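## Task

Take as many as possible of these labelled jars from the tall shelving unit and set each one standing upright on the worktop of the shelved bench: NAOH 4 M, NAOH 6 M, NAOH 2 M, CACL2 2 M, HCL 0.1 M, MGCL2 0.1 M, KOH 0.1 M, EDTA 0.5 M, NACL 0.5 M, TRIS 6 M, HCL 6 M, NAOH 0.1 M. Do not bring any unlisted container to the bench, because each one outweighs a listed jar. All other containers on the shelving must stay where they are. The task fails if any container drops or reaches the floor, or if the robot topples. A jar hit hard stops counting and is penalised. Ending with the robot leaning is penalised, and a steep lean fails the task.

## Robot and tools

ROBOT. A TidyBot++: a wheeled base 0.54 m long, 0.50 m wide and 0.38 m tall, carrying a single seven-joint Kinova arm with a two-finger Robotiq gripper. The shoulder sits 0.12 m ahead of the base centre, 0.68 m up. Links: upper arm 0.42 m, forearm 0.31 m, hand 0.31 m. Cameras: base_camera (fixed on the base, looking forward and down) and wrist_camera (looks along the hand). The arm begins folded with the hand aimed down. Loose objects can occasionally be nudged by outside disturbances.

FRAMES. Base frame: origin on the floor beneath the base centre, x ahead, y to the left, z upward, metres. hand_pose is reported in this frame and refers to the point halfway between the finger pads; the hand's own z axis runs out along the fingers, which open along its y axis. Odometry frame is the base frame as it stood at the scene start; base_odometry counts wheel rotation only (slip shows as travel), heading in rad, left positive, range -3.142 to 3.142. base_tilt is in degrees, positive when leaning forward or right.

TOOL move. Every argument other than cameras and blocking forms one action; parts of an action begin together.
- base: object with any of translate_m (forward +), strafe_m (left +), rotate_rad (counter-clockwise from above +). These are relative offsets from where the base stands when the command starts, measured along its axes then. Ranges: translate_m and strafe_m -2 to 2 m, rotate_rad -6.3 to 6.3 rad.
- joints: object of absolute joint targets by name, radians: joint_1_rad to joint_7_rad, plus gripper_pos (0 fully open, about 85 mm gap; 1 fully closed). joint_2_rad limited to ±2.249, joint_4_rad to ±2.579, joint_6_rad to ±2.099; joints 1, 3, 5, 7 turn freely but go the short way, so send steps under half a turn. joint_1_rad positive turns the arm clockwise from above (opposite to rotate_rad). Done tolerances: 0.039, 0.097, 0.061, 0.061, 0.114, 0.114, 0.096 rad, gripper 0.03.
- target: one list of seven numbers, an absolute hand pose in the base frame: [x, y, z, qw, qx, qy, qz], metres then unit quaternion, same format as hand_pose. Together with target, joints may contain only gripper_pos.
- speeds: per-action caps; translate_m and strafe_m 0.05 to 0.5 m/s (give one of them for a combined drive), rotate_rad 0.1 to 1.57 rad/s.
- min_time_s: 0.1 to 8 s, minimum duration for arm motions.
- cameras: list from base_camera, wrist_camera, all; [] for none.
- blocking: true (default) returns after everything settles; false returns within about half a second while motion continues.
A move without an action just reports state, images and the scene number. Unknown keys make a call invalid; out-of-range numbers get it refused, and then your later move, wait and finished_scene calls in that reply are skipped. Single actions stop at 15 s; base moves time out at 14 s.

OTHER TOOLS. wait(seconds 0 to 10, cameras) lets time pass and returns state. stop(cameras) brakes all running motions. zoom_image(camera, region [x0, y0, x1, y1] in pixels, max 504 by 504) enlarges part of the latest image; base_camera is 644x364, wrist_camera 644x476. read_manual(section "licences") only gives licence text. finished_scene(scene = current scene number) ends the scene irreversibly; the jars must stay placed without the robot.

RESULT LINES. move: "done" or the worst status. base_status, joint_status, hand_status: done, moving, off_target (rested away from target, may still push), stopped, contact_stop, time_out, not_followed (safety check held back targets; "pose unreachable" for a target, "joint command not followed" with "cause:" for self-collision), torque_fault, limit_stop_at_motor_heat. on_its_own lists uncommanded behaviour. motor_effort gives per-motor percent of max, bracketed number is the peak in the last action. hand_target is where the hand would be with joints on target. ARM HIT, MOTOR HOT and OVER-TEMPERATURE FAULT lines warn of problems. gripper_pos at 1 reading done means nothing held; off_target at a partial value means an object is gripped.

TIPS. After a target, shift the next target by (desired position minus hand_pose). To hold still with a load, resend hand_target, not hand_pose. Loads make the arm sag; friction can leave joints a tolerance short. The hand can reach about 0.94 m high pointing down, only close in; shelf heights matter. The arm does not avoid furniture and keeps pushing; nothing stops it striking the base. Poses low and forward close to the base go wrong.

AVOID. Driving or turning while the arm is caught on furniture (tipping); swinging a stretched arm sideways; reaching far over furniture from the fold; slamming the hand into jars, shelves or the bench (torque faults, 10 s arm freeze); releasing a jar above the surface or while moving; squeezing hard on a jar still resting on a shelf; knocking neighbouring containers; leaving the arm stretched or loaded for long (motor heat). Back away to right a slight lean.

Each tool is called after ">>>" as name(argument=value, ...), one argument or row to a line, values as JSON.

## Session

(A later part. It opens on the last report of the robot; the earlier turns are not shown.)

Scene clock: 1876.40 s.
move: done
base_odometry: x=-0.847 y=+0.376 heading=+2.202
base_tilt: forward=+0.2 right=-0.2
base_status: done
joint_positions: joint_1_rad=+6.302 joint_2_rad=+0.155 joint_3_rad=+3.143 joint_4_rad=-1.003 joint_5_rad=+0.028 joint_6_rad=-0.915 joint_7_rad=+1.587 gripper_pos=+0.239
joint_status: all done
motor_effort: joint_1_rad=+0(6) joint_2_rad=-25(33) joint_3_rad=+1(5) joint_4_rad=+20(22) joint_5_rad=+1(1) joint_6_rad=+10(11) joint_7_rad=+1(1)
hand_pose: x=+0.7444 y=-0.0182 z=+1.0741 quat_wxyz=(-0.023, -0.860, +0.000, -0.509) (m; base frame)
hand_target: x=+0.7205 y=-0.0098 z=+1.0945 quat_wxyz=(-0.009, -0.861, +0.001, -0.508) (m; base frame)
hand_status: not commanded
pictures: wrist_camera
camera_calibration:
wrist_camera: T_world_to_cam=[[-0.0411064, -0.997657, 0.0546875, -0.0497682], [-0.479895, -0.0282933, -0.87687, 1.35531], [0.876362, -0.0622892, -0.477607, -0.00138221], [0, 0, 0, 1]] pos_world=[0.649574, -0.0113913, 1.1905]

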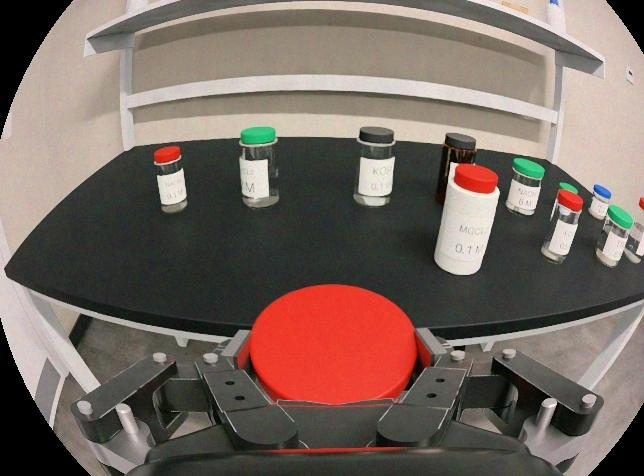

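>>> move(
  base={"translate_m": 0.26},
  speeds={"translate_m": 0.2},
)

>>> move(
  joints={"joint_2_rad": 0.155, "joint_4_rad": -1.13, "joint_6_rad": -0.70},
  min_time_s=2,
  cameras=["wrist_camera"],
)

>>> move(
  joints={"joint_2_rad": 0.165, "joint_4_rad": -1.155, "joint_6_rad": -0.675},
  min_time_s=1,
)

>>> move(
  joints={"joint_2_rad": 0.17, "joint_4_rad": -1.17, "joint_6_rad": -0.66},
  min_time_s=1,
)

>>> move(
  joints={"joint_2_rad": 0.175, "joint_4_rad": -1.185, "joint_6_rad": -0.645},
  min_time_s=1,
)

>>> move(
  joints={"joint_2_rad": 0.18, "joint_4_rad": -1.20, "joint_6_rad": -0.63},
  min_time_s=1,
)

Scene clock: 1889.53 s.
move: done
base_odometry: x=-1.001 y=+0.586 heading=+2.203
base_tilt: forward=+0.1 right=-0.2
base_status: done
joint_positions: joint_1_rad=+6.302 joint_2_rad=+0.143 joint_3_rad=+3.143 joint_4_rad=-1.002 joint_5_rad=+0.028 joint_6_rad=-0.917 joint_7_rad=+1.587 gripper_pos=+0.239
joint_status: not commanded
motor_effort: joint_1_rad=+0(2) joint_2_rad=-24(30) joint_3_rad=+1(2) joint_4_rad=+20(21) joint_5_rad=+1(1) joint_6_rad=+10(11) joint_7_rad=+1(2)
hand_pose: x=+0.7393 y=-0.0181 z=+1.0817 quat_wxyz=(-0.024, -0.858, +0.000, -0.514) (m; base frame)
hand_target: x=+0.7205 y=-0.0098 z=+1.0945 quat_wxyz=(-0.009, -0.861, +0.001, -0.508) (m; base frame)
hand_status: not commanded
pictures: none

Scene clock: 1891.83 s.
move: done
base_odometry: x=-1.001 y=+0.586 heading=+2.203
base_tilt: forward=+0.2 right=-0.3
base_status: not commanded
joint_positions: joint_1_rad=+6.302 joint_2_rad=+0.143 joint_3_rad=+3.143 joint_4_rad=-1.129 joint_5_rad=+0.028 joint_6_rad=-0.802 joint_7_rad=+1.587 gripper_pos=+0.239
joint_status: all done
motor_effort: joint_1_rad=+0(1) joint_2_rad=-26(26) joint_3_rad=+1(2) joint_4_rad=+21(23) joint_5_rad=+1(1) joint_6_rad=+10(11) joint_7_rad=+1(1)
hand_pose: x=+0.7517 y=-0.0177 z=+1.0406 quat_wxyz=(-0.023, -0.861, -0.002, -0.508) (m; base frame)
hand_target: x=+0.7704 y=-0.0108 z=+1.0609 quat_wxyz=(-0.009, -0.837, +0.001, -0.547) (m; base frame)
hand_status: not commanded
pictures: wrist_camera
camera_calibration:
wrist_camera: T_world_to_cam=[[-0.0379015, -0.997723, 0.0557841, -0.0506182], [-0.481664, -0.0306708, -0.875819, 1.32957], [0.875536, -0.0600641, -0.479404, -0.0212372], [0, 0, 0, 1]] pos_world=[0.657079, -0.0109997, 1.1571]

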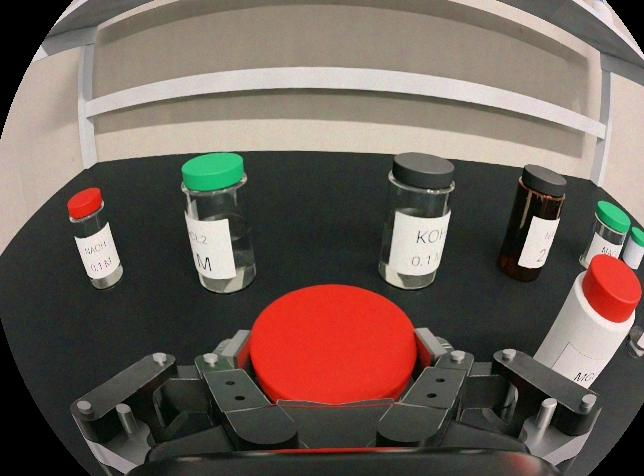

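Scene clock: 1893.13 s.
move: done
base_odometry: x=-1.001 y=+0.586 heading=+2.203
base_tilt: forward=+0.1 right=-0.2
base_status: not commanded
joint_positions: joint_1_rad=+6.302 joint_2_rad=+0.146 joint_3_rad=+3.143 joint_4_rad=-1.153 joint_5_rad=+0.028 joint_6_rad=-0.777 joint_7_rad=+1.587 gripper_pos=+0.239
joint_status: all done
motor_effort: joint_1_rad=-1(1) joint_2_rad=-25(27) joint_3_rad=+1(2) joint_4_rad=+21(22) joint_5_rad=+1(1) joint_6_rad=+10(11) joint_7_rad=+1(1)
hand_pose: x=+0.7550 y=-0.0176 z=+1.0320 quat_wxyz=(-0.023, -0.861, -0.002, -0.508) (m; base frame)
hand_target: x=+0.7762 y=-0.0109 z=+1.0468 quat_wxyz=(-0.009, -0.840, +0.001, -0.542) (m; base frame)
hand_status: not commanded
pictures: none

Scene clock: 1894.43 s.
move: done
base_odometry: x=-1.001 y=+0.586 heading=+2.203
base_tilt: forward=+0.1 right=-0.3
base_status: not commanded
joint_positions: joint_1_rad=+6.302 joint_2_rad=+0.150 joint_3_rad=+3.143 joint_4_rad=-1.168 joint_5_rad=+0.028 joint_6_rad=-0.762 joint_7_rad=+1.587 gripper_pos=+0.239
joint_status: all done
motor_effort: joint_1_rad=+0(1) joint_2_rad=-26(27) joint_3_rad=+2(2) joint_4_rad=+21(22) joint_5_rad=+1(1) joint_6_rad=+10(11) joint_7_rad=+0(1)
hand_pose: x=+0.7578 y=-0.0175 z=+1.0247 quat_wxyz=(-0.023, -0.862, -0.002, -0.506) (m; base frame)
hand_target: x=+0.7792 y=-0.0109 z=+1.0389 quat_wxyz=(-0.009, -0.841, +0.001, -0.540) (m; base frame)
hand_status: not commanded
pictures: none

Scene clock: 1895.73 s.
move: done
base_odometry: x=-1.001 y=+0.586 heading=+2.203
base_tilt: forward=+0.2 right=-0.2
base_status: not commanded
joint_positions: joint_1_rad=+6.302 joint_2_rad=+0.154 joint_3_rad=+3.143 joint_4_rad=-1.182 joint_5_rad=+0.028 joint_6_rad=-0.746 joint_7_rad=+1.587 gripper_pos=+0.239
joint_status: all done
motor_effort: joint_1_rad=+0(1) joint_2_rad=-26(27) joint_3_rad=+1(2) joint_4_rad=+21(22) joint_5_rad=+1(1) joint_6_rad=+10(10) joint_7_rad=+1(1)
hand_pose: x=+0.7605 y=-0.0175 z=+1.0183 quat_wxyz=(-0.023, -0.863, -0.003, -0.505) (m; base frame)
hand_target: x=+0.7820 y=-0.0110 z=+1.0310 quat_wxyz=(-0.009, -0.843, +0.001, -0.538) (m; base frame)
hand_status: not commanded
pictures: none

Scene clock: 1897.03 s.
move: done
base_odometry: x=-1.001 y=+0.586 heading=+2.203
base_tilt: forward=+0.2 right=-0.2
base_status: not commanded
joint_positions: joint_1_rad=+6.302 joint_2_rad=+0.154 joint_3_rad=+3.143 joint_4_rad=-1.192 joint_5_rad=+0.028 joint_6_rad=-0.726 joint_7_rad=+1.587 gripper_pos=+0.239
joint_status: all done
motor_effort: joint_1_rad=+0(1) joint_2_rad=-25(26) joint_3_rad=+1(2) joint_4_rad=+20(22) joint_5_rad=+1(1) joint_6_rad=+9(10) joint_7_rad=+1(1)
hand_pose: x=+0.7628 y=-0.0174 z=+1.0183 quat_wxyz=(-0.023, -0.860, -0.003, -0.509) (m; base frame)
hand_target: x=+0.7846 y=-0.0110 z=+1.0230 quat_wxyz=(-0.009, -0.844, +0.001, -0.536) (m; base frame)
hand_status: not commanded
pictures: none

>>> move(
  joints={"joint_2_rad": 0.18, "joint_4_rad": -1.215, "joint_6_rad": -0.615},
  min_time_s=1,
)

>>> move(
  joints={"gripper_pos": 0.0},
)

>>> move(
  base={"translate_m": -0.4},
  speeds={"translate_m": 0.25},
  cameras=["wrist_camera"],
)

Scene clock: 1904.87 s.
move: done
base_odometry: x=-1.001 y=+0.586 heading=+2.203
base_tilt: forward=+0.2 right=-0.2
base_status: not commanded
joint_positions: joint_1_rad=+6.302 joint_2_rad=+0.154 joint_3_rad=+3.143 joint_4_rad=-1.201 joint_5_rad=+0.028 joint_6_rad=-0.706 joint_7_rad=+1.587 gripper_pos=+0.239
joint_status: all done
motor_effort: joint_1_rad=+0(1) joint_2_rad=-24(25) joint_3_rad=+1(2) joint_4_rad=+19(21) joint_5_rad=+0(1) joint_6_rad=+8(10) joint_7_rad=+1(1)
hand_pose: x=+0.7650 y=-0.0173 z=+1.0182 quat_wxyz=(-0.023, -0.858, -0.003, -0.514) (m; base frame)
hand_target: x=+0.7855 y=-0.0110 z=+1.0184 quat_wxyz=(-0.009, -0.844, +0.001, -0.536) (m; base frame)
hand_status: not commanded
pictures: none

Scene clock: 1905.80 s.
move: done
base_odometry: x=-1.001 y=+0.586 heading=+2.203
base_tilt: forward=+0.1 right=-0.2
base_status: not commanded
joint_positions: joint_1_rad=+6.302 joint_2_rad=+0.154 joint_3_rad=+3.143 joint_4_rad=-1.202 joint_5_rad=+0.028 joint_6_rad=-0.695 joint_7_rad=+1.587 gripper_pos=+0.000
joint_status: all done
motor_effort: joint_1_rad=+0(1) joint_2_rad=-23(25) joint_3_rad=+1(2) joint_4_rad=+18(20) joint_5_rad=+1(1) joint_6_rad=+7(9) joint_7_rad=+1(1)
hand_pose: x=+0.7665 y=-0.0173 z=+1.0204 quat_wxyz=(-0.023, -0.855, -0.003, -0.518) (m; base frame)
hand_target: x=+0.7855 y=-0.0110 z=+1.0184 quat_wxyz=(-0.009, -0.844, +0.001, -0.536) (m; base frame)
hand_status: not commanded
pictures: none

Scene clock: 1908.23 s.
move: done
base_odometry: x=-0.765 y=+0.263 heading=+2.203
base_tilt: forward=+0.2 right=-0.2
base_status: done
joint_positions: joint_1_rad=+6.302 joint_2_rad=+0.167 joint_3_rad=+3.142 joint_4_rad=-1.203 joint_5_rad=+0.028 joint_6_rad=-0.691 joint_7_rad=+1.587 gripper_pos=+0.000
joint_status: not commanded
motor_effort: joint_1_rad=+0(3) joint_2_rad=-24(27) joint_3_rad=+1(3) joint_4_rad=+18(20) joint_5_rad=+1(1) joint_6_rad=+8(8) joint_7_rad=+1(1)
hand_pose: x=+0.7713 y=-0.0170 z=+1.0129 quat_wxyz=(-0.023, -0.858, -0.003, -0.514) (m; base frame)
hand_target: x=+0.7855 y=-0.0110 z=+1.0184 quat_wxyz=(-0.009, -0.844, +0.001, -0.536) (m; base frame)
hand_status: not commanded
pictures: wrist_camera
camera_calibration:
wrist_camera: T_world_to_cam=[[-0.0351136, -0.997795, 0.0563165, -0.0504128], [-0.469941, -0.0332472, -0.882071, 1.31205], [0.881999, -0.0574382, -0.467738, -0.0684174], [0, 0, 0, 1]] pos_world=[0.675161, -0.0106095, 1.12816]

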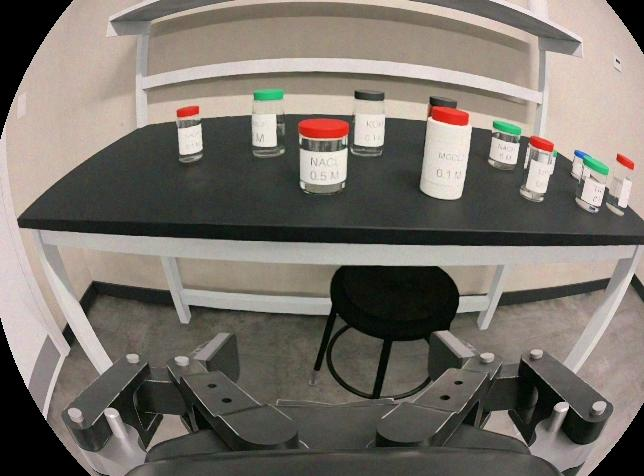

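>>> finished_scene(
  scene=1,
)

The scene is finished: the task was done.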